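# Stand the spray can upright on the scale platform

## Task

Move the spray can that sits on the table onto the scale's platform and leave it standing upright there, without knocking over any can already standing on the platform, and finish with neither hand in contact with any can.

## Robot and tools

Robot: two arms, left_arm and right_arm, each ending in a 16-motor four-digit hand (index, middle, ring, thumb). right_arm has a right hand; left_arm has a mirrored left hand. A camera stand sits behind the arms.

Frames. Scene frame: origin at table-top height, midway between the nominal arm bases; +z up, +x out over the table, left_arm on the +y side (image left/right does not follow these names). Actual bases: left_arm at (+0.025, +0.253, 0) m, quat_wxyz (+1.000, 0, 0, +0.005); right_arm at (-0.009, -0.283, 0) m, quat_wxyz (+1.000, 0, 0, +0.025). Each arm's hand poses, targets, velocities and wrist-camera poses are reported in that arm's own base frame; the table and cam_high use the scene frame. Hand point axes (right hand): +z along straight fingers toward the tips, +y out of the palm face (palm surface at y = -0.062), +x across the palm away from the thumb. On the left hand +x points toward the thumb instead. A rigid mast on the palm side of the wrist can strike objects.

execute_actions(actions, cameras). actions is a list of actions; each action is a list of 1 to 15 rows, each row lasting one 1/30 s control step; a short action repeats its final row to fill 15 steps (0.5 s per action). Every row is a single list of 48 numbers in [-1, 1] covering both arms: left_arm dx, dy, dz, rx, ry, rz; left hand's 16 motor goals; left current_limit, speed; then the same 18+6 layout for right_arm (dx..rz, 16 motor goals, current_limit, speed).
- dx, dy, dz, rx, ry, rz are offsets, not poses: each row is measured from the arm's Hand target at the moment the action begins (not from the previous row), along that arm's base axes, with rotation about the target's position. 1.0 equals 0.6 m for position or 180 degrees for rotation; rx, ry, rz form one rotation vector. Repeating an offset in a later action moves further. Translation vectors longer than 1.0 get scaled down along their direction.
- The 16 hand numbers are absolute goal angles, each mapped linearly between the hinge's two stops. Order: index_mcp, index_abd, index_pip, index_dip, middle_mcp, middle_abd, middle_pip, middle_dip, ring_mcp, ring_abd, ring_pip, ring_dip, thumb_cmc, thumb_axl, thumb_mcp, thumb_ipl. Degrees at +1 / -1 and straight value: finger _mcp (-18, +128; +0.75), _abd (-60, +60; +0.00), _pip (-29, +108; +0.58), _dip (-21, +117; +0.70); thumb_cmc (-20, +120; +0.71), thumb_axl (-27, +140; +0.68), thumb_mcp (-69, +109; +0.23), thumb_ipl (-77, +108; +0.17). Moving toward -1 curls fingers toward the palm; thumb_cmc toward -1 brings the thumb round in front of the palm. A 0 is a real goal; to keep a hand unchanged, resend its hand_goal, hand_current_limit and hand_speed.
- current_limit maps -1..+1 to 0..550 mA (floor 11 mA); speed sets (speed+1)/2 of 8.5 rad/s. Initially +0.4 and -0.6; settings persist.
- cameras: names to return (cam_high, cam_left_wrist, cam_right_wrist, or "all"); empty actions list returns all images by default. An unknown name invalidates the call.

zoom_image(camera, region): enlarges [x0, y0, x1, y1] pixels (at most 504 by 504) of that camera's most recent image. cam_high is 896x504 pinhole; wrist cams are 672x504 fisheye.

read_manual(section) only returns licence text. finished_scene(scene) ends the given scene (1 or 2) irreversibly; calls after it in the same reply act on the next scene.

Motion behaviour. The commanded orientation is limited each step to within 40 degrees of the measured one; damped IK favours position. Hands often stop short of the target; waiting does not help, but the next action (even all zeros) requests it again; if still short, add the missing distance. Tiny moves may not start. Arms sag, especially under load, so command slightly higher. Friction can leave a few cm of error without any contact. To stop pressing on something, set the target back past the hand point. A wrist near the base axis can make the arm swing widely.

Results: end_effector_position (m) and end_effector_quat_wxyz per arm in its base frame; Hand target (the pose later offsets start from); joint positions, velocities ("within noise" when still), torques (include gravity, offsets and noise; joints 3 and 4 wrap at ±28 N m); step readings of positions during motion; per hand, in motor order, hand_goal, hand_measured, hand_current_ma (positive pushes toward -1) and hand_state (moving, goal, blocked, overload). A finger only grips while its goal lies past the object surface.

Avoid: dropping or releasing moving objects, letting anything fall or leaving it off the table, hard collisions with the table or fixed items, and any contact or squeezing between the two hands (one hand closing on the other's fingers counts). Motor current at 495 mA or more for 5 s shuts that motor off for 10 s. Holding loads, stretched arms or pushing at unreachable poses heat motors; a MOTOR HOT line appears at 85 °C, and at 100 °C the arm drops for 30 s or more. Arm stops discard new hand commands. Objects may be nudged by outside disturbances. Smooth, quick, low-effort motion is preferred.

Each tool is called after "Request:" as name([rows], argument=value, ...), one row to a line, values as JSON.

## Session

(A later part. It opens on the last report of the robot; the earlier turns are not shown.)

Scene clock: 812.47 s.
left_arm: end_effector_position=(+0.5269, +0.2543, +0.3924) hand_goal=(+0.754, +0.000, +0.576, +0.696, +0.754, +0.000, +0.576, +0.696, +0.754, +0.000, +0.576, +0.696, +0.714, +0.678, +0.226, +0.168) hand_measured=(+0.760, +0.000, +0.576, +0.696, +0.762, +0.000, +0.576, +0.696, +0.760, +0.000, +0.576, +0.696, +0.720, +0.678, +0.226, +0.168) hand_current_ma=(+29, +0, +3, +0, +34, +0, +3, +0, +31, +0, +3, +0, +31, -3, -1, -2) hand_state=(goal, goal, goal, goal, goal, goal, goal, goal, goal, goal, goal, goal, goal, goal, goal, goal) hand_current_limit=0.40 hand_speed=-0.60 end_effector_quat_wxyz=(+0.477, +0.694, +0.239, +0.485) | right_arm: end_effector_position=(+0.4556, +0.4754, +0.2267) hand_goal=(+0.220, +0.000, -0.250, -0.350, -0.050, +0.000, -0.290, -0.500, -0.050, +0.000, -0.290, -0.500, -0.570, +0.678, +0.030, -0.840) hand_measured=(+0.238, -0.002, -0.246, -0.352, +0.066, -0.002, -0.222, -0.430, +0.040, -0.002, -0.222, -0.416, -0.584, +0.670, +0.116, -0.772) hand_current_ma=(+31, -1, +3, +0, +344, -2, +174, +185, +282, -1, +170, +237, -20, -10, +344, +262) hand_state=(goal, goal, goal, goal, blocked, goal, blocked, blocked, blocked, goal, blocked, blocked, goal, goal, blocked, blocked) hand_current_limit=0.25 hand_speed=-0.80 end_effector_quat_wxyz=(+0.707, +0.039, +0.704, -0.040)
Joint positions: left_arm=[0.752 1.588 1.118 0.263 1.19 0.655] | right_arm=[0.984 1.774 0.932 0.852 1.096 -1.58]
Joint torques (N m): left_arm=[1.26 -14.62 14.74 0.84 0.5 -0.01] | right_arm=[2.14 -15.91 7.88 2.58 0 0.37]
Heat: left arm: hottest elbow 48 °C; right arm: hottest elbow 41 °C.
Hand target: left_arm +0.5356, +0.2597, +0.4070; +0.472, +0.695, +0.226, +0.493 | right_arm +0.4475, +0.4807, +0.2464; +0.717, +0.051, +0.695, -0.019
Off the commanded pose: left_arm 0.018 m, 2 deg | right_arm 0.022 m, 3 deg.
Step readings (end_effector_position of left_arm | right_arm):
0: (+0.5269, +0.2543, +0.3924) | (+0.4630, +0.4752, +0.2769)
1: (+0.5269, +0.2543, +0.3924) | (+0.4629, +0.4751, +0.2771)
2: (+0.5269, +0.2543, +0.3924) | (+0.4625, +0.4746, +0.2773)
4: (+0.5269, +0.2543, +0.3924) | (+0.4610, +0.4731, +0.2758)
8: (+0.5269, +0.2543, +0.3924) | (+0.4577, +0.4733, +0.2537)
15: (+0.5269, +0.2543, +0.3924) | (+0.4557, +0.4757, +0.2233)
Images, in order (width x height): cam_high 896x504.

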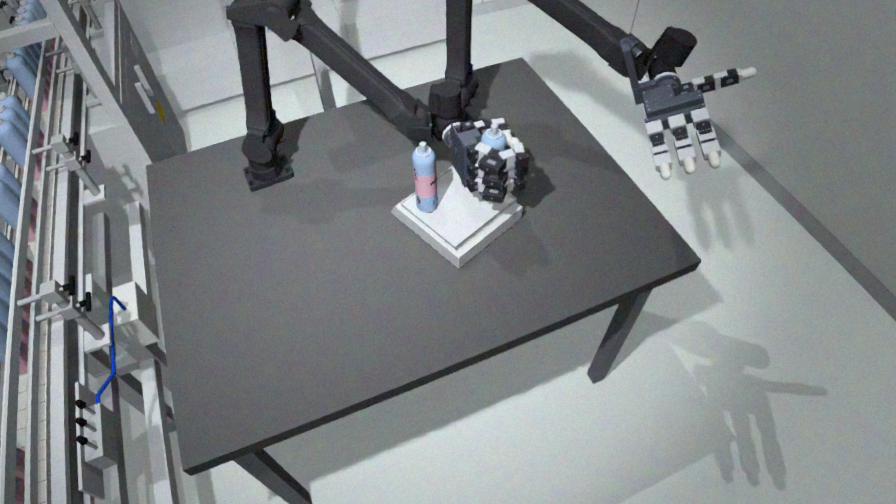

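Request:
execute_actions([
  [[0,0,0,0,0,0,0.754,0,0.576,0.696,0.754,0,0.576,0.696,0.754,0,0.576,0.696,0.714,0.678,0.226,0.168,0.4,-0.6,0,0.0,-0.027,0,0,0,0.22,0,-0.25,-0.35,-0.05,0,-0.29,-0.5,-0.05,0,-0.29,-0.5,-0.57,0.678,0.03,-0.84,0.25,-0.8]],
], cameras=[])

Request:
execute_actions([
  [[0,0,0,0,0,0,0.754,0,0.576,0.696,0.754,0,0.576,0.696,0.754,0,0.576,0.696,0.714,0.678,0.226,0.168,0.4,-0.6,0,0.0,-0.012,0,0,0,0.22,0,-0.25,-0.35,-0.05,0,-0.29,-0.5,-0.05,0,-0.29,-0.5,-0.57,0.678,0.03,-0.84,0.25,-0.8]],
], cameras=["cam_high"])

Request:
zoom_image(camera="cam_high", region=[390, 80, 550, 270])

Scene clock: 826.47 s.
left_arm: end_effector_position=(+0.5269, +0.2543, +0.3924) hand_goal=(+0.754, +0.000, +0.576, +0.696, +0.754, +0.000, +0.576, +0.696, +0.754, +0.000, +0.576, +0.696, +0.714, +0.678, +0.226, +0.168) hand_measured=(+0.760, +0.000, +0.576, +0.696, +0.762, +0.000, +0.576, +0.696, +0.760, +0.000, +0.576, +0.696, +0.720, +0.678, +0.226, +0.168) hand_current_ma=(+29, +0, +3, +0, +34, +0, +3, +0, +31, +0, +3, +0, +31, -3, -1, -2) hand_state=(goal, goal, goal, goal, goal, goal, goal, goal, goal, goal, goal, goal, goal, goal, goal, goal) hand_current_limit=0.40 hand_speed=-0.60 end_effector_quat_wxyz=(+0.477, +0.694, +0.239, +0.485) | right_arm: end_effector_position=(+0.4562, +0.4762, +0.2219) hand_goal=(+0.220, +0.000, -0.250, -0.350, -0.050, +0.000, -0.290, -0.500, -0.050, +0.000, -0.290, -0.500, -0.570, +0.678, +0.030, -0.840) hand_measured=(+0.238, -0.002, -0.246, -0.352, +0.066, -0.002, -0.222, -0.430, +0.040, -0.002, -0.222, -0.416, -0.584, +0.670, +0.116, -0.772) hand_current_ma=(+31, -1, +3, +0, +344, -2, +174, +185, +282, -1, +170, +237, -20, -10, +344, +262) hand_state=(goal, goal, goal, goal, blocked, goal, blocked, blocked, blocked, goal, blocked, blocked, goal, goal, blocked, blocked) hand_current_limit=0.25 hand_speed=-0.80 end_effector_quat_wxyz=(+0.711, +0.045, +0.701, -0.034)
Joint positions: left_arm=[0.752 1.588 1.118 0.263 1.19 0.655] | right_arm=[0.984 1.798 0.932 0.897 1.096 -1.582]
Joint torques (N m): left_arm=[1.26 -14.74 14.76 0.9 0.5 -0.02] | right_arm=[2.02 -15.09 7.05 2.66 -0.04 0.37]
Heat: left arm: hottest elbow 48 °C; right arm: hottest elbow 40 °C.
Hand target: left_arm +0.5356, +0.2597, +0.4070; +0.472, +0.695, +0.226, +0.493 | right_arm +0.4475, +0.4806, +0.2301; +0.717, +0.051, +0.695, -0.019
Off the commanded pose: left_arm 0.018 m, 2 deg | right_arm 0.013 m, 2 deg.
Step readings (end_effector_position of left_arm | right_arm):
0: (+0.5269, +0.2543, +0.3924) | (+0.4556, +0.4754, +0.2267)
1: (+0.5269, +0.2543, +0.3924) | (+0.4556, +0.4754, +0.2268)
2: (+0.5269, +0.2543, +0.3924) | (+0.4555, +0.4753, +0.2274)
4: (+0.5269, +0.2543, +0.3924) | (+0.4555, +0.4752, +0.2290)
8: (+0.5269, +0.2543, +0.3924) | (+0.4557, +0.4754, +0.2278)
15: (+0.5269, +0.2543, +0.3924) | (+0.4562, +0.4763, +0.2215)
No camera images: "cameras" was empty.

Scene clock: 827.17 s.
left_arm: end_effector_position=(+0.5269, +0.2543, +0.3924) hand_goal=(+0.754, +0.000, +0.576, +0.696, +0.754, +0.000, +0.576, +0.696, +0.754, +0.000, +0.576, +0.696, +0.714, +0.678, +0.226, +0.168) hand_measured=(+0.760, +0.000, +0.576, +0.696, +0.762, +0.000, +0.576, +0.696, +0.760, +0.000, +0.576, +0.696, +0.720, +0.678, +0.226, +0.168) hand_current_ma=(+29, +0, +3, +0, +34, +0, +3, +0, +31, +0, +3, +0, +31, -3, -1, -2) hand_state=(goal, goal, goal, goal, goal, goal, goal, goal, goal, goal, goal, goal, goal, goal, goal, goal) hand_current_limit=0.40 hand_speed=-0.60 end_effector_quat_wxyz=(+0.477, +0.694, +0.239, +0.485) | right_arm: end_effector_position=(+0.4557, +0.4755, +0.2141) hand_goal=(+0.220, +0.000, -0.250, -0.350, -0.050, +0.000, -0.290, -0.500, -0.050, +0.000, -0.290, -0.500, -0.570, +0.678, +0.030, -0.840) hand_measured=(+0.238, -0.002, -0.246, -0.352, +0.066, -0.002, -0.222, -0.430, +0.040, -0.002, -0.222, -0.416, -0.584, +0.670, +0.116, -0.772) hand_current_ma=(+31, -1, +3, +0, +344, -2, +174, +185, +282, -1, +170, +237, -20, -10, +344, +262) hand_state=(goal, goal, goal, goal, blocked, goal, blocked, blocked, blocked, goal, blocked, blocked, goal, goal, blocked, blocked) hand_current_limit=0.25 hand_speed=-0.80 end_effector_quat_wxyz=(+0.711, +0.045, +0.701, -0.035)
Joint positions: left_arm=[0.752 1.588 1.118 0.263 1.19 0.655] | right_arm=[0.984 1.813 0.926 0.917 1.096 -1.582]
Joint torques (N m): left_arm=[1.2 -14.74 14.69 0.84 0.5 -0.02] | right_arm=[2.08 -14.97 7.12 2.67 -0.04 0.37]
Heat: left arm: hottest elbow 48 °C; right arm: hottest elbow 39 °C.
Hand target: left_arm +0.5356, +0.2597, +0.4070; +0.472, +0.695, +0.226, +0.493 | right_arm +0.4475, +0.4806, +0.2230; +0.717, +0.051, +0.695, -0.019
Off the commanded pose: left_arm 0.018 m, 2 deg | right_arm 0.013 m, 2 deg.
Step readings (end_effector_position of left_arm | right_arm):
0: (+0.5269, +0.2543, +0.3924) | (+0.4562, +0.4762, +0.2219)
1: (+0.5269, +0.2543, +0.3924) | (+0.4562, +0.4762, +0.2219)
2: (+0.5269, +0.2543, +0.3924) | (+0.4562, +0.4762, +0.2221)
4: (+0.5269, +0.2543, +0.3924) | (+0.4562, +0.4762, +0.2222)
8: (+0.5269, +0.2543, +0.3924) | (+0.4564, +0.4765, +0.2199)
15: (+0.5269, +0.2543, +0.3924) | (+0.4557, +0.4755, +0.2140)
Images, in order (width x height): cam_high 896x504.

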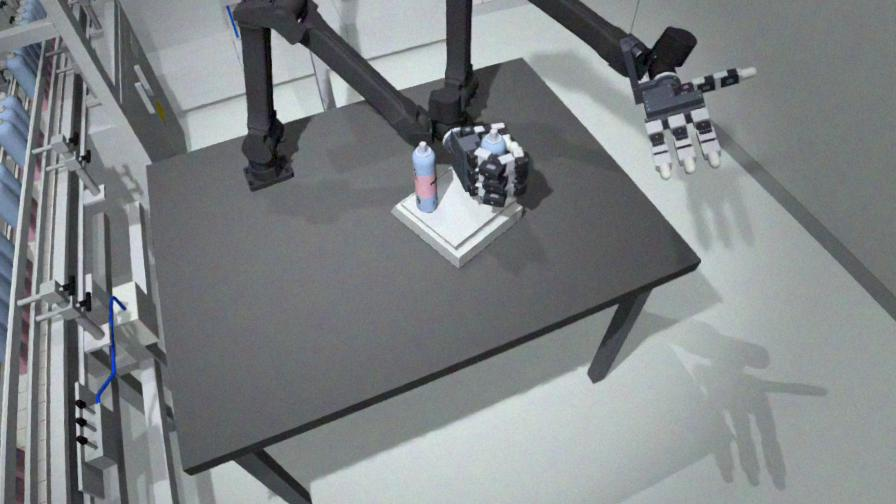

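Scaled by 2.653.

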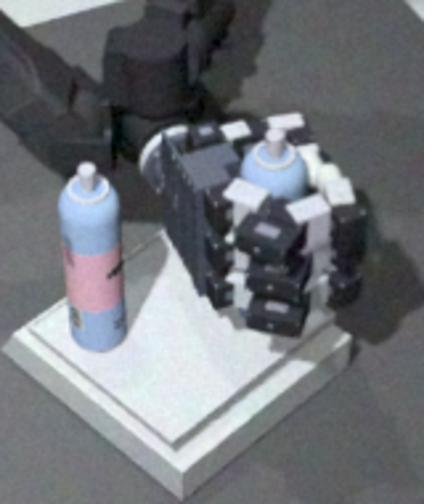

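Request:
execute_actions([
  [[0,0,0,0,0,0,0.754,0,0.576,0.696,0.754,0,0.576,0.696,0.754,0,0.576,0.696,0.714,0.678,0.226,0.168,0.4,-0.6,0,0.0,-0.010,-0.003,0.003,0,0.22,0,-0.25,-0.35,-0.05,0,-0.29,-0.5,-0.05,0,-0.29,-0.5,-0.57,0.678,0.03,-0.84,0.25,-0.8]],
], cameras=[])

Request:
execute_actions([
  [[0,0,0,0,0,0,0.754,0,0.576,0.696,0.754,0,0.576,0.696,0.754,0,0.576,0.696,0.714,0.678,0.226,0.168,0.4,-0.6,0,0.0,-0.008,0,0,0,0.22,0,-0.25,-0.35,-0.05,0,-0.29,-0.5,-0.05,0,-0.29,-0.5,-0.57,0.678,0.03,-0.84,0.25,-0.8]],
], cameras=["cam_high"])

Request:
zoom_image(camera="cam_high", region=[390, 80, 550, 270])

Scene clock: 835.50 s.
left_arm: end_effector_position=(+0.5269, +0.2543, +0.3924) hand_goal=(+0.754, +0.000, +0.576, +0.696, +0.754, +0.000, +0.576, +0.696, +0.754, +0.000, +0.576, +0.696, +0.714, +0.678, +0.226, +0.168) hand_measured=(+0.760, +0.000, +0.576, +0.696, +0.762, +0.000, +0.576, +0.696, +0.760, +0.000, +0.576, +0.696, +0.720, +0.678, +0.226, +0.168) hand_current_ma=(+29, +0, +3, +0, +34, +0, +3, +0, +31, +0, +3, +0, +31, -3, -1, -2) hand_state=(goal, goal, goal, goal, goal, goal, goal, goal, goal, goal, goal, goal, goal, goal, goal, goal) hand_current_limit=0.40 hand_speed=-0.60 end_effector_quat_wxyz=(+0.477, +0.694, +0.239, +0.485) | right_arm: end_effector_position=(+0.4559, +0.4757, +0.2122) hand_goal=(+0.220, +0.000, -0.250, -0.350, -0.050, +0.000, -0.290, -0.500, -0.050, +0.000, -0.290, -0.500, -0.570, +0.678, +0.030, -0.840) hand_measured=(+0.238, -0.002, -0.246, -0.352, +0.066, -0.002, -0.222, -0.430, +0.040, -0.002, -0.222, -0.416, -0.584, +0.670, +0.116, -0.772) hand_current_ma=(+31, -1, +3, +0, +344, -2, +174, +185, +282, -1, +170, +237, -20, -10, +344, +262) hand_state=(goal, goal, goal, goal, blocked, goal, blocked, blocked, blocked, goal, blocked, blocked, goal, goal, blocked, blocked) hand_current_limit=0.25 hand_speed=-0.80 end_effector_quat_wxyz=(+0.710, +0.044, +0.701, -0.036)
Joint positions: left_arm=[0.752 1.588 1.118 0.263 1.19 0.655] | right_arm=[0.984 1.816 0.926 0.917 1.096 -1.582]
Joint torques (N m): left_arm=[1.32 -14.62 14.75 0.81 0.51 -0.01] | right_arm=[2.14 -14.92 6.91 2.28 -0.02 0.43]
Heat: left arm: hottest elbow 48 °C; right arm: hottest elbow 38 °C.
Hand target: left_arm +0.5356, +0.2597, +0.4070; +0.472, +0.695, +0.226, +0.493 | right_arm +0.4475, +0.4806, +0.2171; +0.714, +0.047, +0.698, -0.023
Off the commanded pose: left_arm 0.018 m, 2 deg | right_arm 0.011 m, 2 deg.
Step readings (end_effector_position of left_arm | right_arm):
0: (+0.5269, +0.2543, +0.3924) | (+0.4557, +0.4755, +0.2141)
1: (+0.5269, +0.2543, +0.3924) | (+0.4557, +0.4755, +0.2141)
2: (+0.5269, +0.2543, +0.3924) | (+0.4557, +0.4755, +0.2141)
4: (+0.5269, +0.2543, +0.3924) | (+0.4557, +0.4755, +0.2141)
8: (+0.5269, +0.2543, +0.3924) | (+0.4558, +0.4756, +0.2132)
15: (+0.5269, +0.2543, +0.3924) | (+0.4559, +0.4757, +0.2122)
No camera images: "cameras" was empty.

Scene clock: 836.20 s.
left_arm: end_effector_position=(+0.5269, +0.2543, +0.3924) hand_goal=(+0.754, +0.000, +0.576, +0.696, +0.754, +0.000, +0.576, +0.696, +0.754, +0.000, +0.576, +0.696, +0.714, +0.678, +0.226, +0.168) hand_measured=(+0.760, +0.000, +0.576, +0.696, +0.762, +0.000, +0.576, +0.696, +0.760, +0.000, +0.576, +0.696, +0.720, +0.678, +0.226, +0.168) hand_current_ma=(+29, +0, +3, +0, +34, +0, +3, +0, +31, +0, +3, +0, +31, -3, -1, -2) hand_state=(goal, goal, goal, goal, goal, goal, goal, goal, goal, goal, goal, goal, goal, goal, goal, goal) hand_current_limit=0.40 hand_speed=-0.60 end_effector_quat_wxyz=(+0.477, +0.694, +0.239, +0.485) | right_arm: end_effector_position=(+0.4564, +0.4765, +0.2045) hand_goal=(+0.220, +0.000, -0.250, -0.350, -0.050, +0.000, -0.290, -0.500, -0.050, +0.000, -0.290, -0.500, -0.570, +0.678, +0.030, -0.840) hand_measured=(+0.238, -0.002, -0.246, -0.352, +0.066, -0.002, -0.222, -0.430, +0.040, -0.002, -0.222, -0.416, -0.584, +0.670, +0.116, -0.772) hand_current_ma=(+31, -1, +3, +0, +344, -2, +174, +185, +282, -1, +170, +237, -20, -10, +344, +262) hand_state=(goal, goal, goal, goal, blocked, goal, blocked, blocked, blocked, goal, blocked, blocked, goal, goal, blocked, blocked) hand_current_limit=0.25 hand_speed=-0.80 end_effector_quat_wxyz=(+0.708, +0.040, +0.704, -0.039)
Joint positions: left_arm=[0.752 1.588 1.118 0.263 1.19 0.655] | right_arm=[0.984 1.828 0.926 0.918 1.096 -1.582]
Joint torques (N m): left_arm=[1.2 -14.68 14.72 0.88 0.5 -0.01] | right_arm=[2.14 -15.09 6.69 2.69 -0.01 0.44]
Heat: left arm: hottest elbow 48 °C; right arm: hottest elbow 38 °C.
Hand target: left_arm +0.5356, +0.2597, +0.4070; +0.472, +0.695, +0.226, +0.493 | right_arm +0.4475, +0.4806, +0.2121; +0.714, +0.047, +0.698, -0.023
Off the commanded pose: left_arm 0.018 m, 2 deg | right_arm 0.013 m, 2 deg.
Step readings (end_effector_position of left_arm | right_arm):
0: (+0.5269, +0.2543, +0.3924) | (+0.4559, +0.4757, +0.2122)
1: (+0.5269, +0.2543, +0.3924) | (+0.4559, +0.4757, +0.2122)
2: (+0.5269, +0.2543, +0.3924) | (+0.4559, +0.4757, +0.2120)
4: (+0.5269, +0.2543, +0.3924) | (+0.4559, +0.4758, +0.2110)
8: (+0.5269, +0.2543, +0.3924) | (+0.4562, +0.4762, +0.2072)
15: (+0.5269, +0.2543, +0.3924) | (+0.4564, +0.4765, +0.2043)
Images, in order (width x height): cam_high 896x504.

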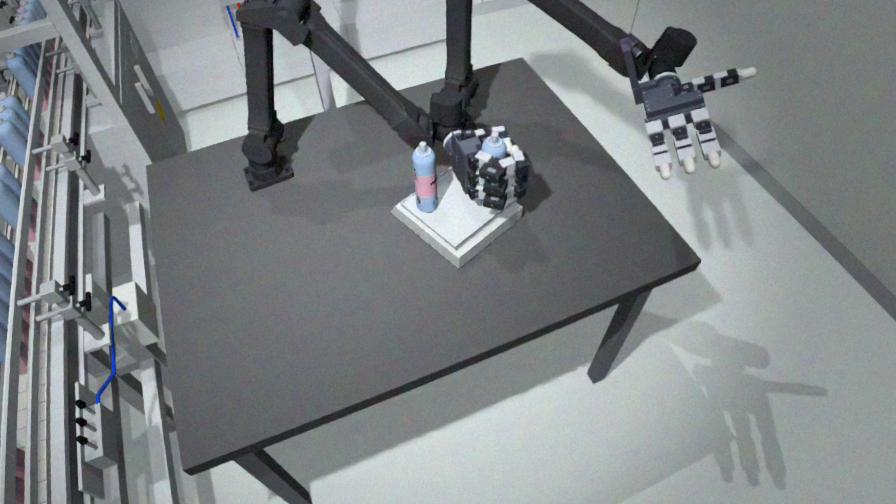

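Scaled by 2.653.

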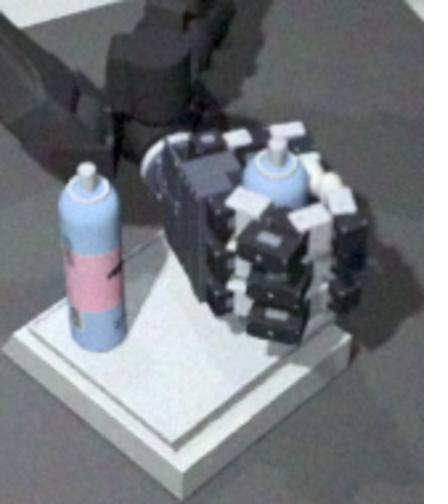

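Request:
execute_actions([
  [[0,0,0,0,0,0,0.754,0,0.576,0.696,0.754,0,0.576,0.696,0.754,0,0.576,0.696,0.714,0.678,0.226,0.168,0.4,-0.6,0,0.0,-0.007,0,0,0,0.22,0,-0.25,-0.35,-0.05,0,-0.29,-0.5,-0.05,0,-0.29,-0.5,-0.57,0.678,0.03,-0.84,0.25,-0.8]],
], cameras=[])

Request:
execute_actions([
  [[0,0,0,0,0,0,0.754,0,0.576,0.696,0.754,0,0.576,0.696,0.754,0,0.576,0.696,0.714,0.678,0.226,0.168,0.4,-0.6,0,0.0,-0.007,0,0,0,0.22,0,-0.25,-0.35,-0.05,0,-0.29,-0.5,-0.05,0,-0.29,-0.5,-0.57,0.678,0.03,-0.84,0.25,-0.8]],
], cameras=["cam_high","cam_right_wrist"])

Request:
zoom_image(camera="cam_high", region=[390, 80, 550, 270])

Scene clock: 847.13 s.
left_arm: end_effector_position=(+0.5269, +0.2543, +0.3924) hand_goal=(+0.754, +0.000, +0.576, +0.696, +0.754, +0.000, +0.576, +0.696, +0.754, +0.000, +0.576, +0.696, +0.714, +0.678, +0.226, +0.168) hand_measured=(+0.760, +0.000, +0.576, +0.696, +0.762, +0.000, +0.576, +0.696, +0.760, +0.000, +0.576, +0.696, +0.720, +0.678, +0.226, +0.168) hand_current_ma=(+29, +0, +3, +0, +34, +0, +3, +0, +31, +0, +3, +0, +31, -3, -1, -2) hand_state=(goal, goal, goal, goal, goal, goal, goal, goal, goal, goal, goal, goal, goal, goal, goal, goal) hand_current_limit=0.40 hand_speed=-0.60 end_effector_quat_wxyz=(+0.477, +0.694, +0.239, +0.485) | right_arm: end_effector_position=(+0.4558, +0.4756, +0.1996) hand_goal=(+0.220, +0.000, -0.250, -0.350, -0.050, +0.000, -0.290, -0.500, -0.050, +0.000, -0.290, -0.500, -0.570, +0.678, +0.030, -0.840) hand_measured=(+0.238, -0.002, -0.246, -0.352, +0.066, -0.002, -0.222, -0.430, +0.040, -0.002, -0.222, -0.416, -0.584, +0.670, +0.116, -0.772) hand_current_ma=(+31, -1, +3, +0, +344, -2, +174, +185, +282, -1, +170, +237, -20, -10, +344, +262) hand_state=(goal, goal, goal, goal, blocked, goal, blocked, blocked, blocked, goal, blocked, blocked, goal, goal, blocked, blocked) hand_current_limit=0.25 hand_speed=-0.80 end_effector_quat_wxyz=(+0.708, +0.040, +0.704, -0.040)
Joint positions: left_arm=[0.752 1.588 1.118 0.263 1.19 0.655] | right_arm=[0.984 1.837 0.921 0.929 1.096 -1.582]
Joint torques (N m): left_arm=[1.32 -14.74 14.72 0.81 0.51 -0.03] | right_arm=[2.2 -15.33 6.86 2.66 -0.02 0.44]
Heat: left arm: hottest elbow 48 °C; right arm: hottest elbow 37 °C.
Hand target: left_arm +0.5356, +0.2597, +0.4070; +0.472, +0.695, +0.226, +0.493 | right_arm +0.4475, +0.4807, +0.2081; +0.714, +0.047, +0.698, -0.023
Off the commanded pose: left_arm 0.018 m, 2 deg | right_arm 0.013 m, 2 deg.
Step readings (end_effector_position of left_arm | right_arm):
0: (+0.5269, +0.2543, +0.3924) | (+0.4564, +0.4765, +0.2045)
1: (+0.5269, +0.2543, +0.3924) | (+0.4564, +0.4765, +0.2045)
2: (+0.5269, +0.2543, +0.3924) | (+0.4564, +0.4765, +0.2048)
4: (+0.5269, +0.2543, +0.3924) | (+0.4564, +0.4765, +0.2048)
8: (+0.5269, +0.2543, +0.3924) | (+0.4565, +0.4766, +0.2035)
15: (+0.5269, +0.2543, +0.3924) | (+0.4563, +0.4764, +0.2009)
No camera images: "cameras" was empty.

Scene clock: 847.83 s.
left_arm: end_effector_position=(+0.5269, +0.2543, +0.3924) hand_goal=(+0.754, +0.000, +0.576, +0.696, +0.754, +0.000, +0.576, +0.696, +0.754, +0.000, +0.576, +0.696, +0.714, +0.678, +0.226, +0.168) hand_measured=(+0.760, +0.000, +0.576, +0.696, +0.762, +0.000, +0.576, +0.696, +0.760, +0.000, +0.576, +0.696, +0.720, +0.678, +0.226, +0.168) hand_current_ma=(+29, +0, +3, +0, +34, +0, +3, +0, +31, +0, +3, +0, +31, -3, -1, -2) hand_state=(goal, goal, goal, goal, goal, goal, goal, goal, goal, goal, goal, goal, goal, goal, goal, goal) hand_current_limit=0.40 hand_speed=-0.60 end_effector_quat_wxyz=(+0.477, +0.694, +0.239, +0.485) | right_arm: end_effector_position=(+0.4560, +0.4760, +0.1959) hand_goal=(+0.220, +0.000, -0.250, -0.350, -0.050, +0.000, -0.290, -0.500, -0.050, +0.000, -0.290, -0.500, -0.570, +0.678, +0.030, -0.840) hand_measured=(+0.238, -0.002, -0.246, -0.352, +0.066, -0.002, -0.222, -0.430, +0.040, -0.002, -0.222, -0.416, -0.584, +0.670, +0.116, -0.772) hand_current_ma=(+31, -1, +3, +0, +344, -2, +174, +185, +282, -1, +170, +237, -20, -10, +344, +262) hand_state=(goal, goal, goal, goal, blocked, goal, blocked, blocked, blocked, goal, blocked, blocked, goal, goal, blocked, blocked) hand_current_limit=0.25 hand_speed=-0.80 end_effector_quat_wxyz=(+0.708, +0.040, +0.704, -0.039)
Joint positions: left_arm=[0.752 1.588 1.118 0.263 1.19 0.655] | right_arm=[0.984 1.847 0.921 0.94 1.096 -1.582]
Joint torques (N m): left_arm=[1.32 -14.62 14.72 0.9 0.51 -0.02] | right_arm=[2.14 -15.09 6.71 2.69 -0.02 0.43]
Heat: left arm: hottest elbow 48 °C; right arm: hottest elbow 37 °C.
Hand target: left_arm +0.5356, +0.2597, +0.4070; +0.472, +0.695, +0.226, +0.493 | right_arm +0.4475, +0.4807, +0.2039; +0.714, +0.047, +0.698, -0.023
Off the commanded pose: left_arm 0.018 m, 2 deg | right_arm 0.013 m, 2 deg.
Step readings (end_effector_position of left_arm | right_arm):
0: (+0.5269, +0.2543, +0.3924) | (+0.4558, +0.4756, +0.1996)
1: (+0.5269, +0.2543, +0.3924) | (+0.4558, +0.4756, +0.1996)
2: (+0.5269, +0.2543, +0.3924) | (+0.4558, +0.4756, +0.1996)
4: (+0.5269, +0.2543, +0.3924) | (+0.4558, +0.4756, +0.1997)
8: (+0.5269, +0.2543, +0.3924) | (+0.4559, +0.4758, +0.1977)
15: (+0.5269, +0.2543, +0.3924) | (+0.4560, +0.4760, +0.1957)
Images, in order (width x height): cam_high 896x504, cam_right_wrist 672x504.

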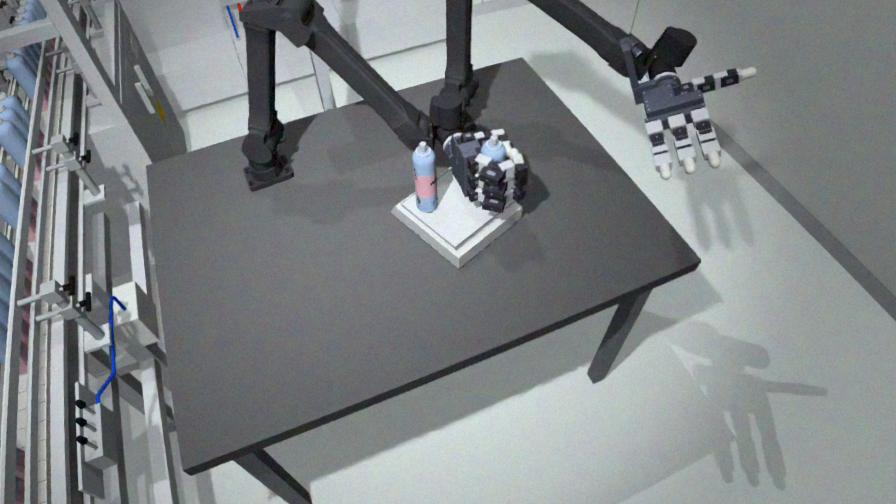

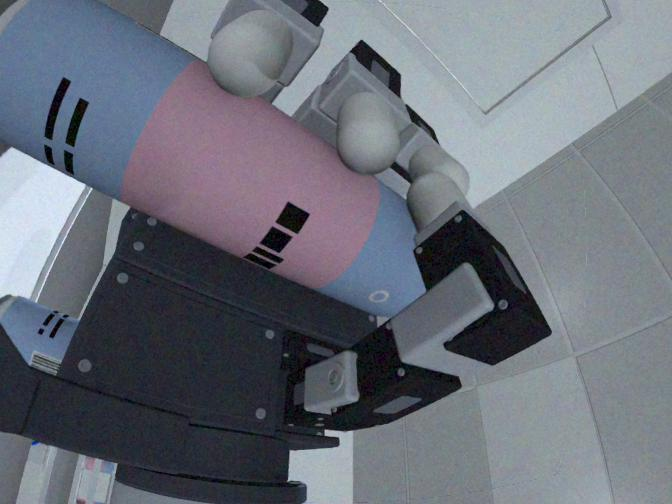

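Scaled by 2.653.

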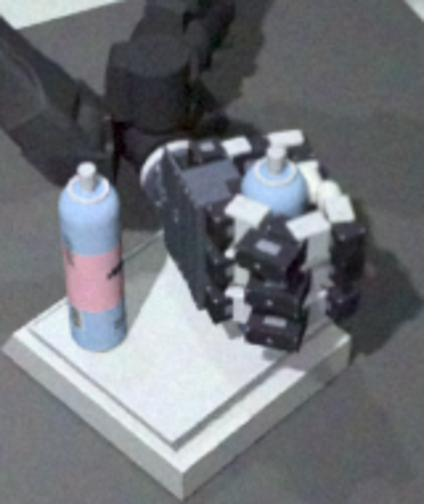

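Request:
zoom_image(camera="cam_right_wrist", region=[0, 0, 260, 260])

Scaled by 1.938 from the camera's 672x504 image, which has a finer 960x720 frame.

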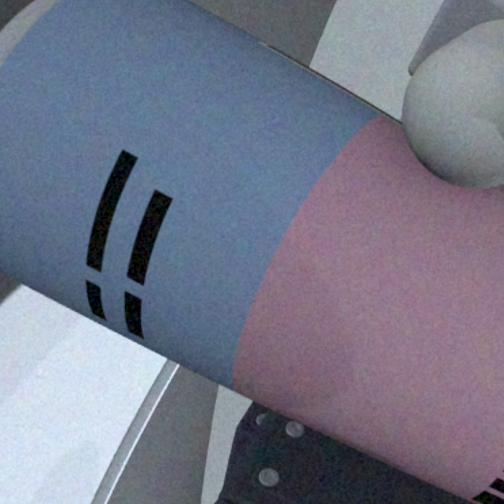

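Request:
execute_actions([
  [[0,0,0,0,0,0,0.754,0,0.576,0.696,0.754,0,0.576,0.696,0.754,0,0.576,0.696,0.714,0.678,0.226,0.168,0.4,-0.6,0,0.0,-0.007,0,0,0,0.22,0,-0.25,-0.35,-0.05,0,-0.29,-0.5,-0.05,0,-0.29,-0.5,-0.57,0.678,0.03,-0.84,0.25,-0.8]],
], cameras=[])

Request:
execute_actions([
  [[0,0,0,0,0,0,0.754,0,0.576,0.696,0.754,0,0.576,0.696,0.754,0,0.576,0.696,0.714,0.678,0.226,0.168,0.4,-0.6,0,0.0,-0.007,0,0,0,0.22,0,-0.25,-0.35,-0.05,0,-0.29,-0.5,-0.05,0,-0.29,-0.5,-0.57,0.678,0.03,-0.84,0.25,-0.8]],
], cameras=["cam_high","cam_right_wrist"])

Request:
zoom_image(camera="cam_high", region=[390, 80, 550, 270])

Scene clock: 873.40 s.
left_arm: end_effector_position=(+0.5269, +0.2543, +0.3924) hand_goal=(+0.754, +0.000, +0.576, +0.696, +0.754, +0.000, +0.576, +0.696, +0.754, +0.000, +0.576, +0.696, +0.714, +0.678, +0.226, +0.168) hand_measured=(+0.760, +0.000, +0.576, +0.696, +0.762, +0.000, +0.576, +0.696, +0.760, +0.000, +0.576, +0.696, +0.720, +0.678, +0.226, +0.168) hand_current_ma=(+29, +0, +3, +0, +34, +0, +3, +0, +31, +0, +3, +0, +31, -3, -1, -2) hand_state=(goal, goal, goal, goal, goal, goal, goal, goal, goal, goal, goal, goal, goal, goal, goal, goal) hand_current_limit=0.40 hand_speed=-0.60 end_effector_quat_wxyz=(+0.477, +0.694, +0.239, +0.485) | right_arm: end_effector_position=(+0.4561, +0.4760, +0.1947) hand_goal=(+0.220, +0.000, -0.250, -0.350, -0.050, +0.000, -0.290, -0.500, -0.050, +0.000, -0.290, -0.500, -0.570, +0.678, +0.030, -0.840) hand_measured=(+0.238, -0.002, -0.246, -0.352, +0.066, -0.002, -0.222, -0.430, +0.040, -0.002, -0.222, -0.416, -0.584, +0.670, +0.116, -0.772) hand_current_ma=(+31, -1, +3, +0, +344, -2, +174, +185, +282, -1, +170, +237, -20, -10, +344, +262) hand_state=(goal, goal, goal, goal, blocked, goal, blocked, blocked, blocked, goal, blocked, blocked, goal, goal, blocked, blocked) hand_current_limit=0.25 hand_speed=-0.80 end_effector_quat_wxyz=(+0.709, +0.042, +0.703, -0.038)
Joint positions: left_arm=[0.752 1.588 1.118 0.263 1.19 0.655] | right_arm=[0.984 1.853 0.921 0.953 1.096 -1.582]
Joint torques (N m): left_arm=[1.14 -14.62 14.76 0.85 0.5 -0.01] | right_arm=[2.2 -14.74 6.54 2.59 -0.03 0.44]
Heat: left arm: hottest elbow 48 °C; right arm: hottest elbow 35 °C.
Hand target: left_arm +0.5356, +0.2597, +0.4070; +0.472, +0.695, +0.226, +0.493 | right_arm +0.4475, +0.4807, +0.1997; +0.714, +0.047, +0.698, -0.023
Off the commanded pose: left_arm 0.018 m, 2 deg | right_arm 0.011 m, 2 deg.
Step readings (end_effector_position of left_arm | right_arm):
0: (+0.5269, +0.2543, +0.3924) | (+0.4560, +0.4760, +0.1959)
1: (+0.5269, +0.2543, +0.3924) | (+0.4560, +0.4760, +0.1959)
2: (+0.5269, +0.2543, +0.3924) | (+0.4560, +0.4760, +0.1959)
4: (+0.5269, +0.2543, +0.3924) | (+0.4560, +0.4760, +0.1960)
8: (+0.5269, +0.2543, +0.3924) | (+0.4561, +0.4760, +0.1945)
15: (+0.5269, +0.2543, +0.3924) | (+0.4561, +0.4760, +0.1946)
No camera images: "cameras" was empty.

Scene clock: 874.10 s.
left_arm: end_effector_position=(+0.5269, +0.2543, +0.3924) hand_goal=(+0.754, +0.000, +0.576, +0.696, +0.754, +0.000, +0.576, +0.696, +0.754, +0.000, +0.576, +0.696, +0.714, +0.678, +0.226, +0.168) hand_measured=(+0.760, +0.000, +0.576, +0.696, +0.762, +0.000, +0.576, +0.696, +0.760, +0.000, +0.576, +0.696, +0.720, +0.678, +0.226, +0.168) hand_current_ma=(+29, +0, +3, +0, +34, +0, +3, +0, +31, +0, +3, +0, +31, -3, -1, -2) hand_state=(goal, goal, goal, goal, goal, goal, goal, goal, goal, goal, goal, goal, goal, goal, goal, goal) hand_current_limit=0.40 hand_speed=-0.60 end_effector_quat_wxyz=(+0.477, +0.694, +0.239, +0.485) | right_arm: end_effector_position=(+0.4561, +0.4758, +0.1951) hand_goal=(+0.220, +0.000, -0.250, -0.350, -0.050, +0.000, -0.290, -0.500, -0.050, +0.000, -0.290, -0.500, -0.570, +0.678, +0.030, -0.840) hand_measured=(+0.238, -0.002, -0.246, -0.352, +0.066, -0.002, -0.222, -0.430, +0.040, -0.002, -0.222, -0.416, -0.584, +0.670, +0.116, -0.772) hand_current_ma=(+31, -1, +3, +0, +344, -2, +174, +185, +282, -1, +170, +237, -20, -10, +344, +262) hand_state=(goal, goal, goal, goal, blocked, goal, blocked, blocked, blocked, goal, blocked, blocked, goal, goal, blocked, blocked) hand_current_limit=0.25 hand_speed=-0.80 end_effector_quat_wxyz=(+0.711, +0.045, +0.701, -0.035)
Joint positions: left_arm=[0.752 1.588 1.118 0.263 1.19 0.655] | right_arm=[0.984 1.858 0.921 0.967 1.097 -1.582]
Joint torques (N m): left_arm=[1.44 -14.62 14.72 0.88 0.49 -0.01] | right_arm=[2.08 -14.51 6.43 2.52 -0.04 0.44]
Heat: left arm: hottest elbow 48 °C; right arm: hottest elbow 35 °C.
Hand target: left_arm +0.5356, +0.2597, +0.4070; +0.472, +0.695, +0.226, +0.493 | right_arm +0.4476, +0.4806, +0.1955; +0.714, +0.047, +0.698, -0.023
Off the commanded pose: left_arm 0.018 m, 2 deg | right_arm 0.010 m, 1 deg.
Step readings (end_effector_position of left_arm | right_arm):
0: (+0.5269, +0.2543, +0.3924) | (+0.4561, +0.4760, +0.1947)
1: (+0.5269, +0.2543, +0.3924) | (+0.4561, +0.4760, +0.1947)
2: (+0.5269, +0.2543, +0.3924) | (+0.4561, +0.4760, +0.1947)
4: (+0.5269, +0.2543, +0.3924) | (+0.4561, +0.4760, +0.1947)
8: (+0.5269, +0.2543, +0.3924) | (+0.4561, +0.4758, +0.1951)
15: (+0.5269, +0.2543, +0.3924) | (+0.4561, +0.4758, +0.1950)
Images, in order (width x height): cam_high 896x504, cam_right_wrist 672x504.

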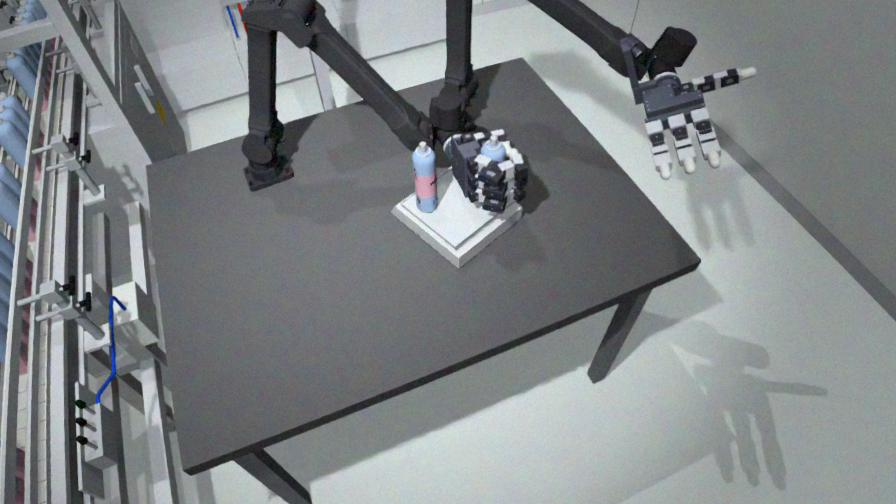

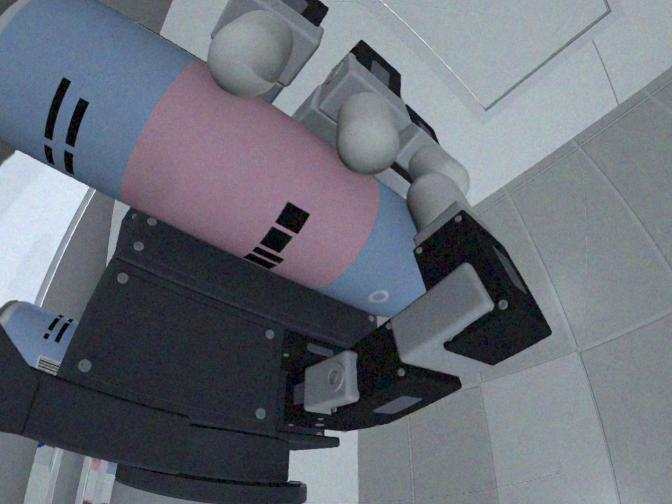

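Scaled by 2.653.

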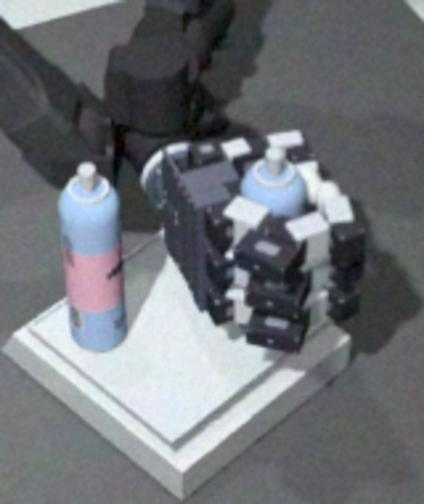

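Request:
execute_actions([
  [[0,0,0,0,0,0,0.754,0,0.576,0.696,0.754,0,0.576,0.696,0.754,0,0.576,0.696,0.714,0.678,0.226,0.168,0.4,-0.6,0,0.0,-0.006,-0.005,0.004,0,0.22,0,-0.25,-0.35,-0.05,0,-0.29,-0.5,-0.05,0,-0.29,-0.5,-0.57,0.678,0.03,-0.84,0.25,-0.8]],
], cameras=[])

Scene clock: 886.00 s.
left_arm: end_effector_position=(+0.5269, +0.2543, +0.3924) hand_goal=(+0.754, +0.000, +0.576, +0.696, +0.754, +0.000, +0.576, +0.696, +0.754, +0.000, +0.576, +0.696, +0.714, +0.678, +0.226, +0.168) hand_measured=(+0.760, +0.000, +0.576, +0.696, +0.762, +0.000, +0.576, +0.696, +0.760, +0.000, +0.576, +0.696, +0.720, +0.678, +0.226, +0.168) hand_current_ma=(+29, +0, +3, +0, +34, +0, +3, +0, +31, +0, +3, +0, +31, -3, -1, -2) hand_state=(goal, goal, goal, goal, goal, goal, goal, goal, goal, goal, goal, goal, goal, goal, goal, goal) hand_current_limit=0.40 hand_speed=-0.60 end_effector_quat_wxyz=(+0.477, +0.694, +0.239, +0.485) | right_arm: end_effector_position=(+0.4561, +0.4758, +0.1950) hand_goal=(+0.220, +0.000, -0.250, -0.350, -0.050, +0.000, -0.290, -0.500, -0.050, +0.000, -0.290, -0.500, -0.570, +0.678, +0.030, -0.840) hand_measured=(+0.238, -0.002, -0.246, -0.352, +0.066, -0.002, -0.222, -0.430, +0.040, -0.002, -0.222, -0.416, -0.584, +0.670, +0.116, -0.772) hand_current_ma=(+31, -1, +3, +0, +344, -2, +174, +185, +282, -1, +170, +237, -20, -10, +344, +262) hand_state=(goal, goal, goal, goal, blocked, goal, blocked, blocked, blocked, goal, blocked, blocked, goal, goal, blocked, blocked) hand_current_limit=0.25 hand_speed=-0.80 end_effector_quat_wxyz=(+0.711, +0.045, +0.701, -0.035)
Joint positions: left_arm=[0.752 1.588 1.118 0.263 1.19 0.655] | right_arm=[0.984 1.858 0.921 0.967 1.097 -1.582]
Joint torques (N m): left_arm=[1.32 -14.56 14.71 0.83 0.5 0] | right_arm=[2.08 -14.74 6.3 1.69 -0.05 0.45]
Heat: left arm: hottest elbow 48 °C; right arm: hottest elbow 34 °C.
Hand target: left_arm +0.5356, +0.2597, +0.4070; +0.472, +0.695, +0.226, +0.493 | right_arm +0.4476, +0.4806, +0.1919; +0.710, +0.042, +0.703, -0.029
Off the commanded pose: left_arm 0.018 m, 2 deg | right_arm 0.010 m, 1 deg.
Step readings (end_effector_position of left_arm | right_arm):
0: (+0.5269, +0.2543, +0.3924) | (+0.4561, +0.4758, +0.1951)
1: (+0.5269, +0.2543, +0.3924) | (+0.4561, +0.4758, +0.1951)
2: (+0.5269, +0.2543, +0.3924) | (+0.4561, +0.4758, +0.1951)
4: (+0.5269, +0.2543, +0.3924) | (+0.4561, +0.4758, +0.1951)
8: (+0.5269, +0.2543, +0.3924) | (+0.4561, +0.4758, +0.1951)
15: (+0.5269, +0.2543, +0.3924) | (+0.4561, +0.4758, +0.1950)
No camera images: "cameras" was empty.

Request:
execute_actions([
  [[0,0,0,0,0,0,0.754,0,0.576,0.696,0.754,0,0.576,0.696,0.754,0,0.576,0.696,0.714,0.678,0.226,0.168,0.4,-0.6,0,0.0,0.018,0,0,0,0.25,0,-0.23,-0.33,0.07,0,-0.22,-0.43,0.05,0,-0.22,-0.41,-0.57,0.678,0.12,-0.77,0.25,-0.9]],
  [[0,0,0,0,0,0,0.754,0,0.576,0.696,0.754,0,0.576,0.696,0.754,0,0.576,0.696,0.714,0.678,0.226,0.168,0.4,-0.6,0,0.0,0,0,0,0,0.28,0,-0.15,-0.25,0.08,0,-0.15,-0.33,0.06,0,-0.15,-0.31,-0.57,0.678,0.13,-0.66,0.25,-0.9]],
], cameras=["cam_high","cam_right_wrist"])

Request:
zoom_image(camera="cam_high", region=[390, 80, 550, 270])

Scene clock: 908.57 s.
left_arm: end_effector_position=(+0.5269, +0.2543, +0.3924) hand_goal=(+0.754, +0.000, +0.576, +0.696, +0.754, +0.000, +0.576, +0.696, +0.754, +0.000, +0.576, +0.696, +0.714, +0.678, +0.226, +0.168) hand_measured=(+0.760, +0.000, +0.576, +0.696, +0.762, +0.000, +0.576, +0.696, +0.760, +0.000, +0.576, +0.696, +0.720, +0.678, +0.226, +0.168) hand_current_ma=(+29, +0, +3, +0, +34, +0, +3, +0, +31, +0, +3, +0, +31, -3, -1, -2) hand_state=(goal, goal, goal, goal, goal, goal, goal, goal, goal, goal, goal, goal, goal, goal, goal, goal) hand_current_limit=0.40 hand_speed=-0.60 end_effector_quat_wxyz=(+0.477, +0.694, +0.239, +0.485) | right_arm: end_effector_position=(+0.4562, +0.4760, +0.1937) hand_goal=(+0.280, +0.000, -0.150, -0.250, +0.080, +0.000, -0.150, -0.330, +0.060, +0.000, -0.150, -0.310, -0.570, +0.678, +0.130, -0.660) hand_measured=(+0.278, -0.002, -0.154, -0.254, +0.078, -0.002, -0.154, -0.332, +0.058, -0.002, -0.152, -0.314, -0.584, +0.672, +0.128, -0.662) hand_current_ma=(-2, -1, -2, -2, -2, -2, -2, -2, -2, -1, -2, -2, -20, -8, -1, -2) hand_state=(goal, goal, goal, goal, goal, goal, goal, goal, goal, goal, goal, goal, goal, goal, goal, goal) hand_current_limit=0.25 hand_speed=-0.90 end_effector_quat_wxyz=(+0.708, +0.041, +0.704, -0.039)
Joint positions: left_arm=[0.752 1.588 1.118 0.263 1.19 0.655] | right_arm=[0.984 1.852 0.921 0.943 1.097 -1.578]
Joint torques (N m): left_arm=[1.38 -14.62 14.74 0.85 0.51 0] | right_arm=[2.14 -16.44 6.63 1.52 -0.05 0.43]
Heat: left arm: hottest elbow 49 °C; right arm: hottest elbow 33 °C.
Hand target: left_arm +0.5356, +0.2597, +0.4070; +0.472, +0.695, +0.226, +0.493 | right_arm +0.4476, +0.4806, +0.2029; +0.710, +0.042, +0.703, -0.028
Off the commanded pose: left_arm 0.018 m, 2 deg | right_arm 0.013 m, 1 deg.
Step readings (end_effector_position of left_arm | right_arm):
0: (+0.5269, +0.2543, +0.3924) | (+0.4561, +0.4758, +0.1950)
1: (+0.5269, +0.2543, +0.3924) | (+0.4561, +0.4758, +0.1950)
2: (+0.5269, +0.2543, +0.3924) | (+0.4561, +0.4759, +0.1945)
4: (+0.5269, +0.2543, +0.3924) | (+0.4561, +0.4759, +0.1940)
8: (+0.5269, +0.2543, +0.3924) | (+0.4562, +0.4760, +0.1939)
15: (+0.5269, +0.2543, +0.3924) | (+0.4562, +0.4760, +0.1937)
16: (+0.5269, +0.2543, +0.3924) | (+0.4562, +0.4760, +0.1937)
17: (+0.5269, +0.2543, +0.3924) | (+0.4562, +0.4760, +0.1936)
19: (+0.5269, +0.2543, +0.3924) | (+0.4562, +0.4760, +0.1934)
23: (+0.5269, +0.2543, +0.3924) | (+0.4562, +0.4760, +0.1934)
30: (+0.5269, +0.2543, +0.3924) | (+0.4562, +0.4760, +0.1937)
Images, in order (width x height): cam_high 896x504, cam_right_wrist 672x504.

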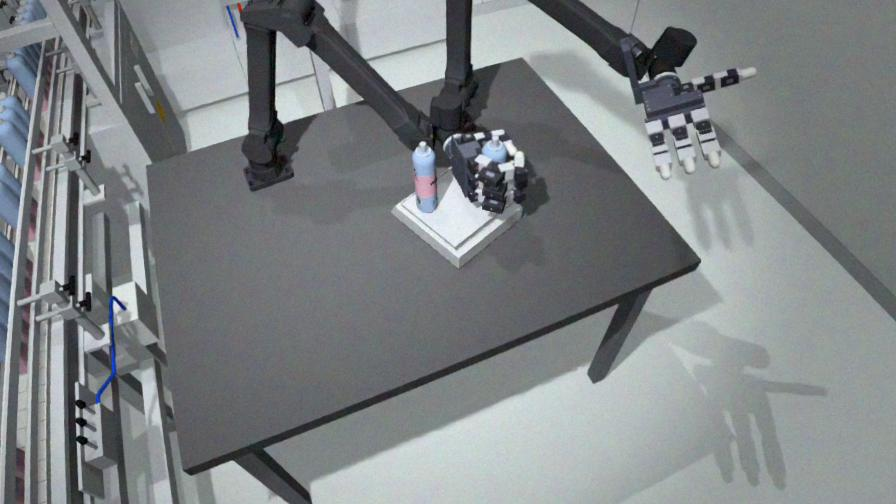

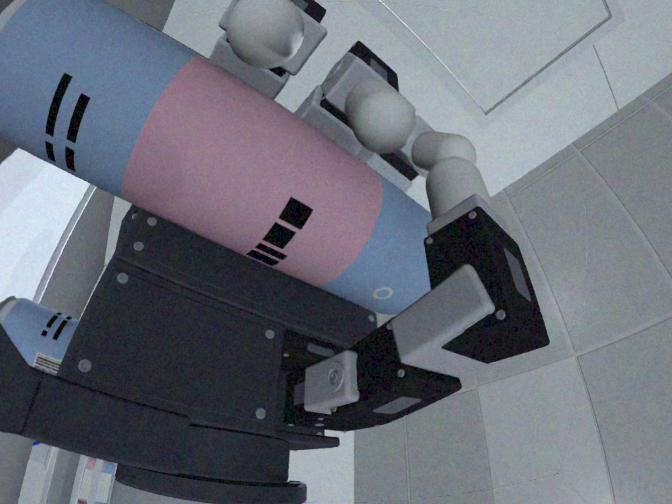

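Scaled by 2.653.

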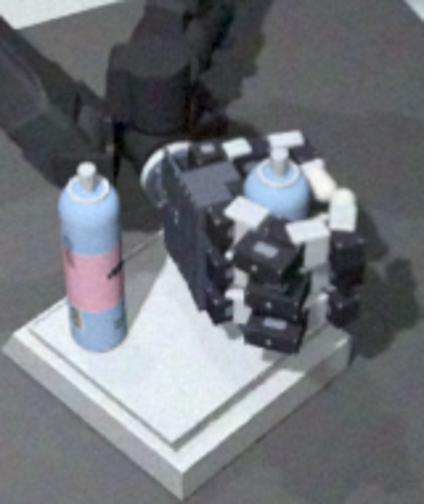

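Request:
execute_actions([
  [[0,0,0,0,0,0,0.754,0,0.576,0.696,0.754,0,0.576,0.696,0.754,0,0.576,0.696,0.714,0.678,0.226,0.168,0.4,-0.6,0,0.0,0,0,0,0,0.38,0,-0.05,-0.1,0.2,0,-0.05,-0.15,0.2,0,-0.05,-0.15,-0.57,0.678,0.2,-0.4,0.25,-0.8]],
  [[0,0,0,0,0,0,0.754,0,0.576,0.696,0.754,0,0.576,0.696,0.754,0,0.576,0.696,0.714,0.678,0.226,0.168,0.4,-0.6,0,0.0,0,0,0,0,0.5,0,0.1,0.1,0.4,0,0.1,0.1,0.4,0,0.1,0.1,-0.57,0.678,0.24,-0.1,0.25,-0.7]],
  [[0,0,0,0,0,0,0.754,0,0.576,0.696,0.754,0,0.576,0.696,0.754,0,0.576,0.696,0.714,0.678,0.226,0.168,0.4,-0.6,0,0.0,0,0,0,0,0.754,0,0.3,0.4,0.754,0,0.3,0.4,0.754,0,0.3,0.4,-0.57,0.678,0.26,0.168,0.25,-0.7]],
], cameras=["cam_high","cam_right_wrist"])

Request:
zoom_image(camera="cam_high", region=[390, 80, 550, 270])

Scene clock: 919.90 s.
left_arm: end_effector_position=(+0.5269, +0.2543, +0.3924) hand_goal=(+0.754, +0.000, +0.576, +0.696, +0.754, +0.000, +0.576, +0.696, +0.754, +0.000, +0.576, +0.696, +0.714, +0.678, +0.226, +0.168) hand_measured=(+0.760, +0.000, +0.576, +0.696, +0.762, +0.000, +0.576, +0.696, +0.760, +0.000, +0.576, +0.696, +0.720, +0.678, +0.226, +0.168) hand_current_ma=(+29, +0, +3, +0, +34, +0, +3, +0, +31, +0, +3, +0, +31, -3, -1, -2) hand_state=(goal, goal, goal, goal, goal, goal, goal, goal, goal, goal, goal, goal, goal, goal, goal, goal) hand_current_limit=0.40 hand_speed=-0.60 end_effector_quat_wxyz=(+0.477, +0.694, +0.239, +0.485) | right_arm: end_effector_position=(+0.4557, +0.4763, +0.1937) hand_goal=(+0.754, +0.000, +0.300, +0.400, +0.754, +0.000, +0.300, +0.400, +0.754, +0.000, +0.300, +0.400, -0.570, +0.678, +0.260, +0.168) hand_measured=(+0.752, -0.002, +0.298, +0.396, +0.752, -0.002, +0.298, +0.398, +0.752, -0.002, +0.298, +0.398, -0.584, +0.676, +0.258, +0.166) hand_current_ma=(-1, -1, -2, -2, -2, -2, -2, -2, -2, -1, -1, -2, -20, -2, -2, -2) hand_state=(goal, goal, goal, goal, goal, goal, goal, goal, goal, goal, goal, goal, goal, goal, goal, goal) hand_current_limit=0.25 hand_speed=-0.70 end_effector_quat_wxyz=(+0.708, +0.041, +0.704, -0.039)
Joint positions: left_arm=[0.752 1.588 1.118 0.263 1.19 0.655] | right_arm=[0.985 1.852 0.921 0.943 1.098 -1.578]
Joint torques (N m): left_arm=[1.26 -14.68 14.71 0.87 0.5 -0.02] | right_arm=[2.08 -16.32 6.57 1.46 -0.07 0.28]
Heat: left arm: hottest elbow 49 °C; right arm: hottest elbow 32 °C.
Hand target: left_arm +0.5356, +0.2597, +0.4070; +0.472, +0.695, +0.226, +0.493 | right_arm +0.4475, +0.4807, +0.2026; +0.710, +0.042, +0.703, -0.029
Off the commanded pose: left_arm 0.018 m, 2 deg | right_arm 0.013 m, 1 deg.
Step readings (end_effector_position of left_arm | right_arm):
0: (+0.5269, +0.2543, +0.3924) | (+0.4562, +0.4760, +0.1937)
1: (+0.5269, +0.2543, +0.3924) | (+0.4562, +0.4760, +0.1937)
2: (+0.5269, +0.2543, +0.3924) | (+0.4562, +0.4760, +0.1937)
4: (+0.5269, +0.2543, +0.3924) | (+0.4562, +0.4760, +0.1937)
8: (+0.5269, +0.2543, +0.3924) | (+0.4562, +0.4758, +0.1937)
15: (+0.5269, +0.2543, +0.3924) | (+0.4562, +0.4758, +0.1937)
16: (+0.5269, +0.2543, +0.3924) | (+0.4562, +0.4758, +0.1937)
17: (+0.5269, +0.2543, +0.3924) | (+0.4562, +0.4758, +0.1937)
19: (+0.5269, +0.2543, +0.3924) | (+0.4560, +0.4761, +0.1937)
23: (+0.5269, +0.2543, +0.3924) | (+0.4561, +0.4760, +0.1937)
30: (+0.5269, +0.2543, +0.3924) | (+0.4561, +0.4760, +0.1937)
31: (+0.5269, +0.2543, +0.3924) | (+0.4561, +0.4760, +0.1937)
32: (+0.5269, +0.2543, +0.3924) | (+0.4561, +0.4760, +0.1937)
34: (+0.5269, +0.2543, +0.3924) | (+0.4559, +0.4762, +0.1937)
38: (+0.5269, +0.2543, +0.3924) | (+0.4557, +0.4764, +0.1937)
45: (+0.5269, +0.2543, +0.3924) | (+0.4557, +0.4763, +0.1937)
Images, in order (width x height): cam_high 896x504, cam_right_wrist 672x504.

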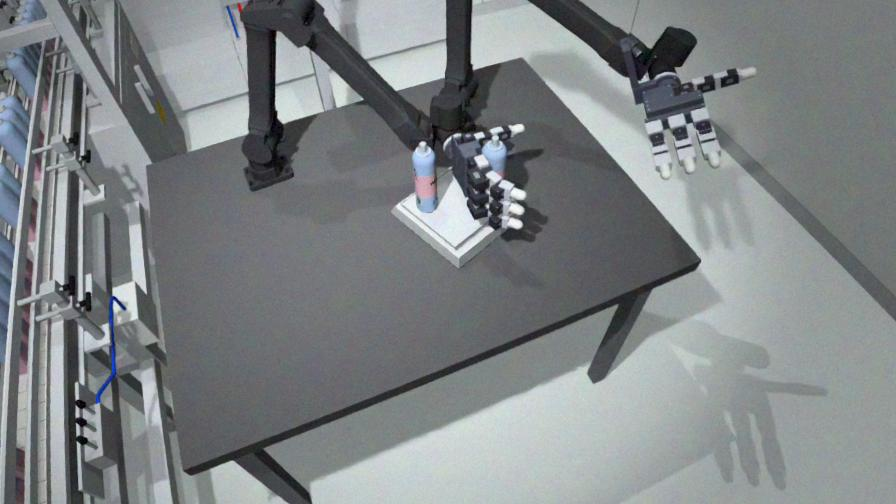

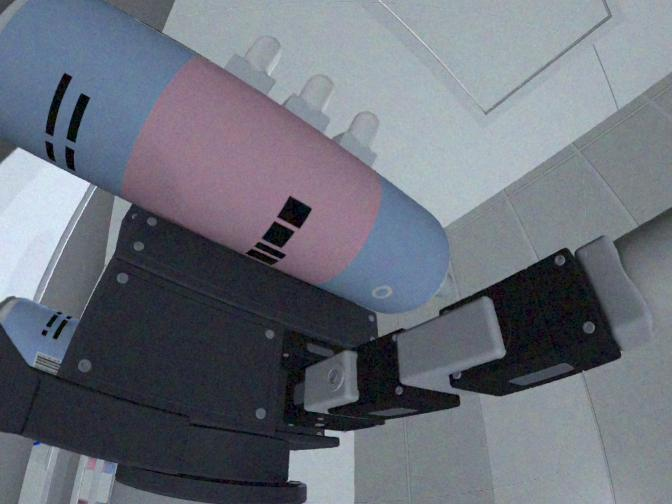

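Scaled by 2.653.

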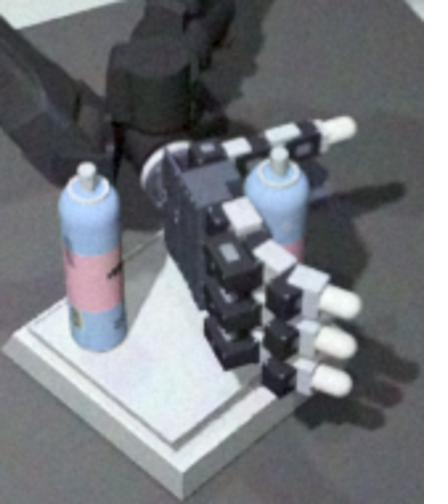

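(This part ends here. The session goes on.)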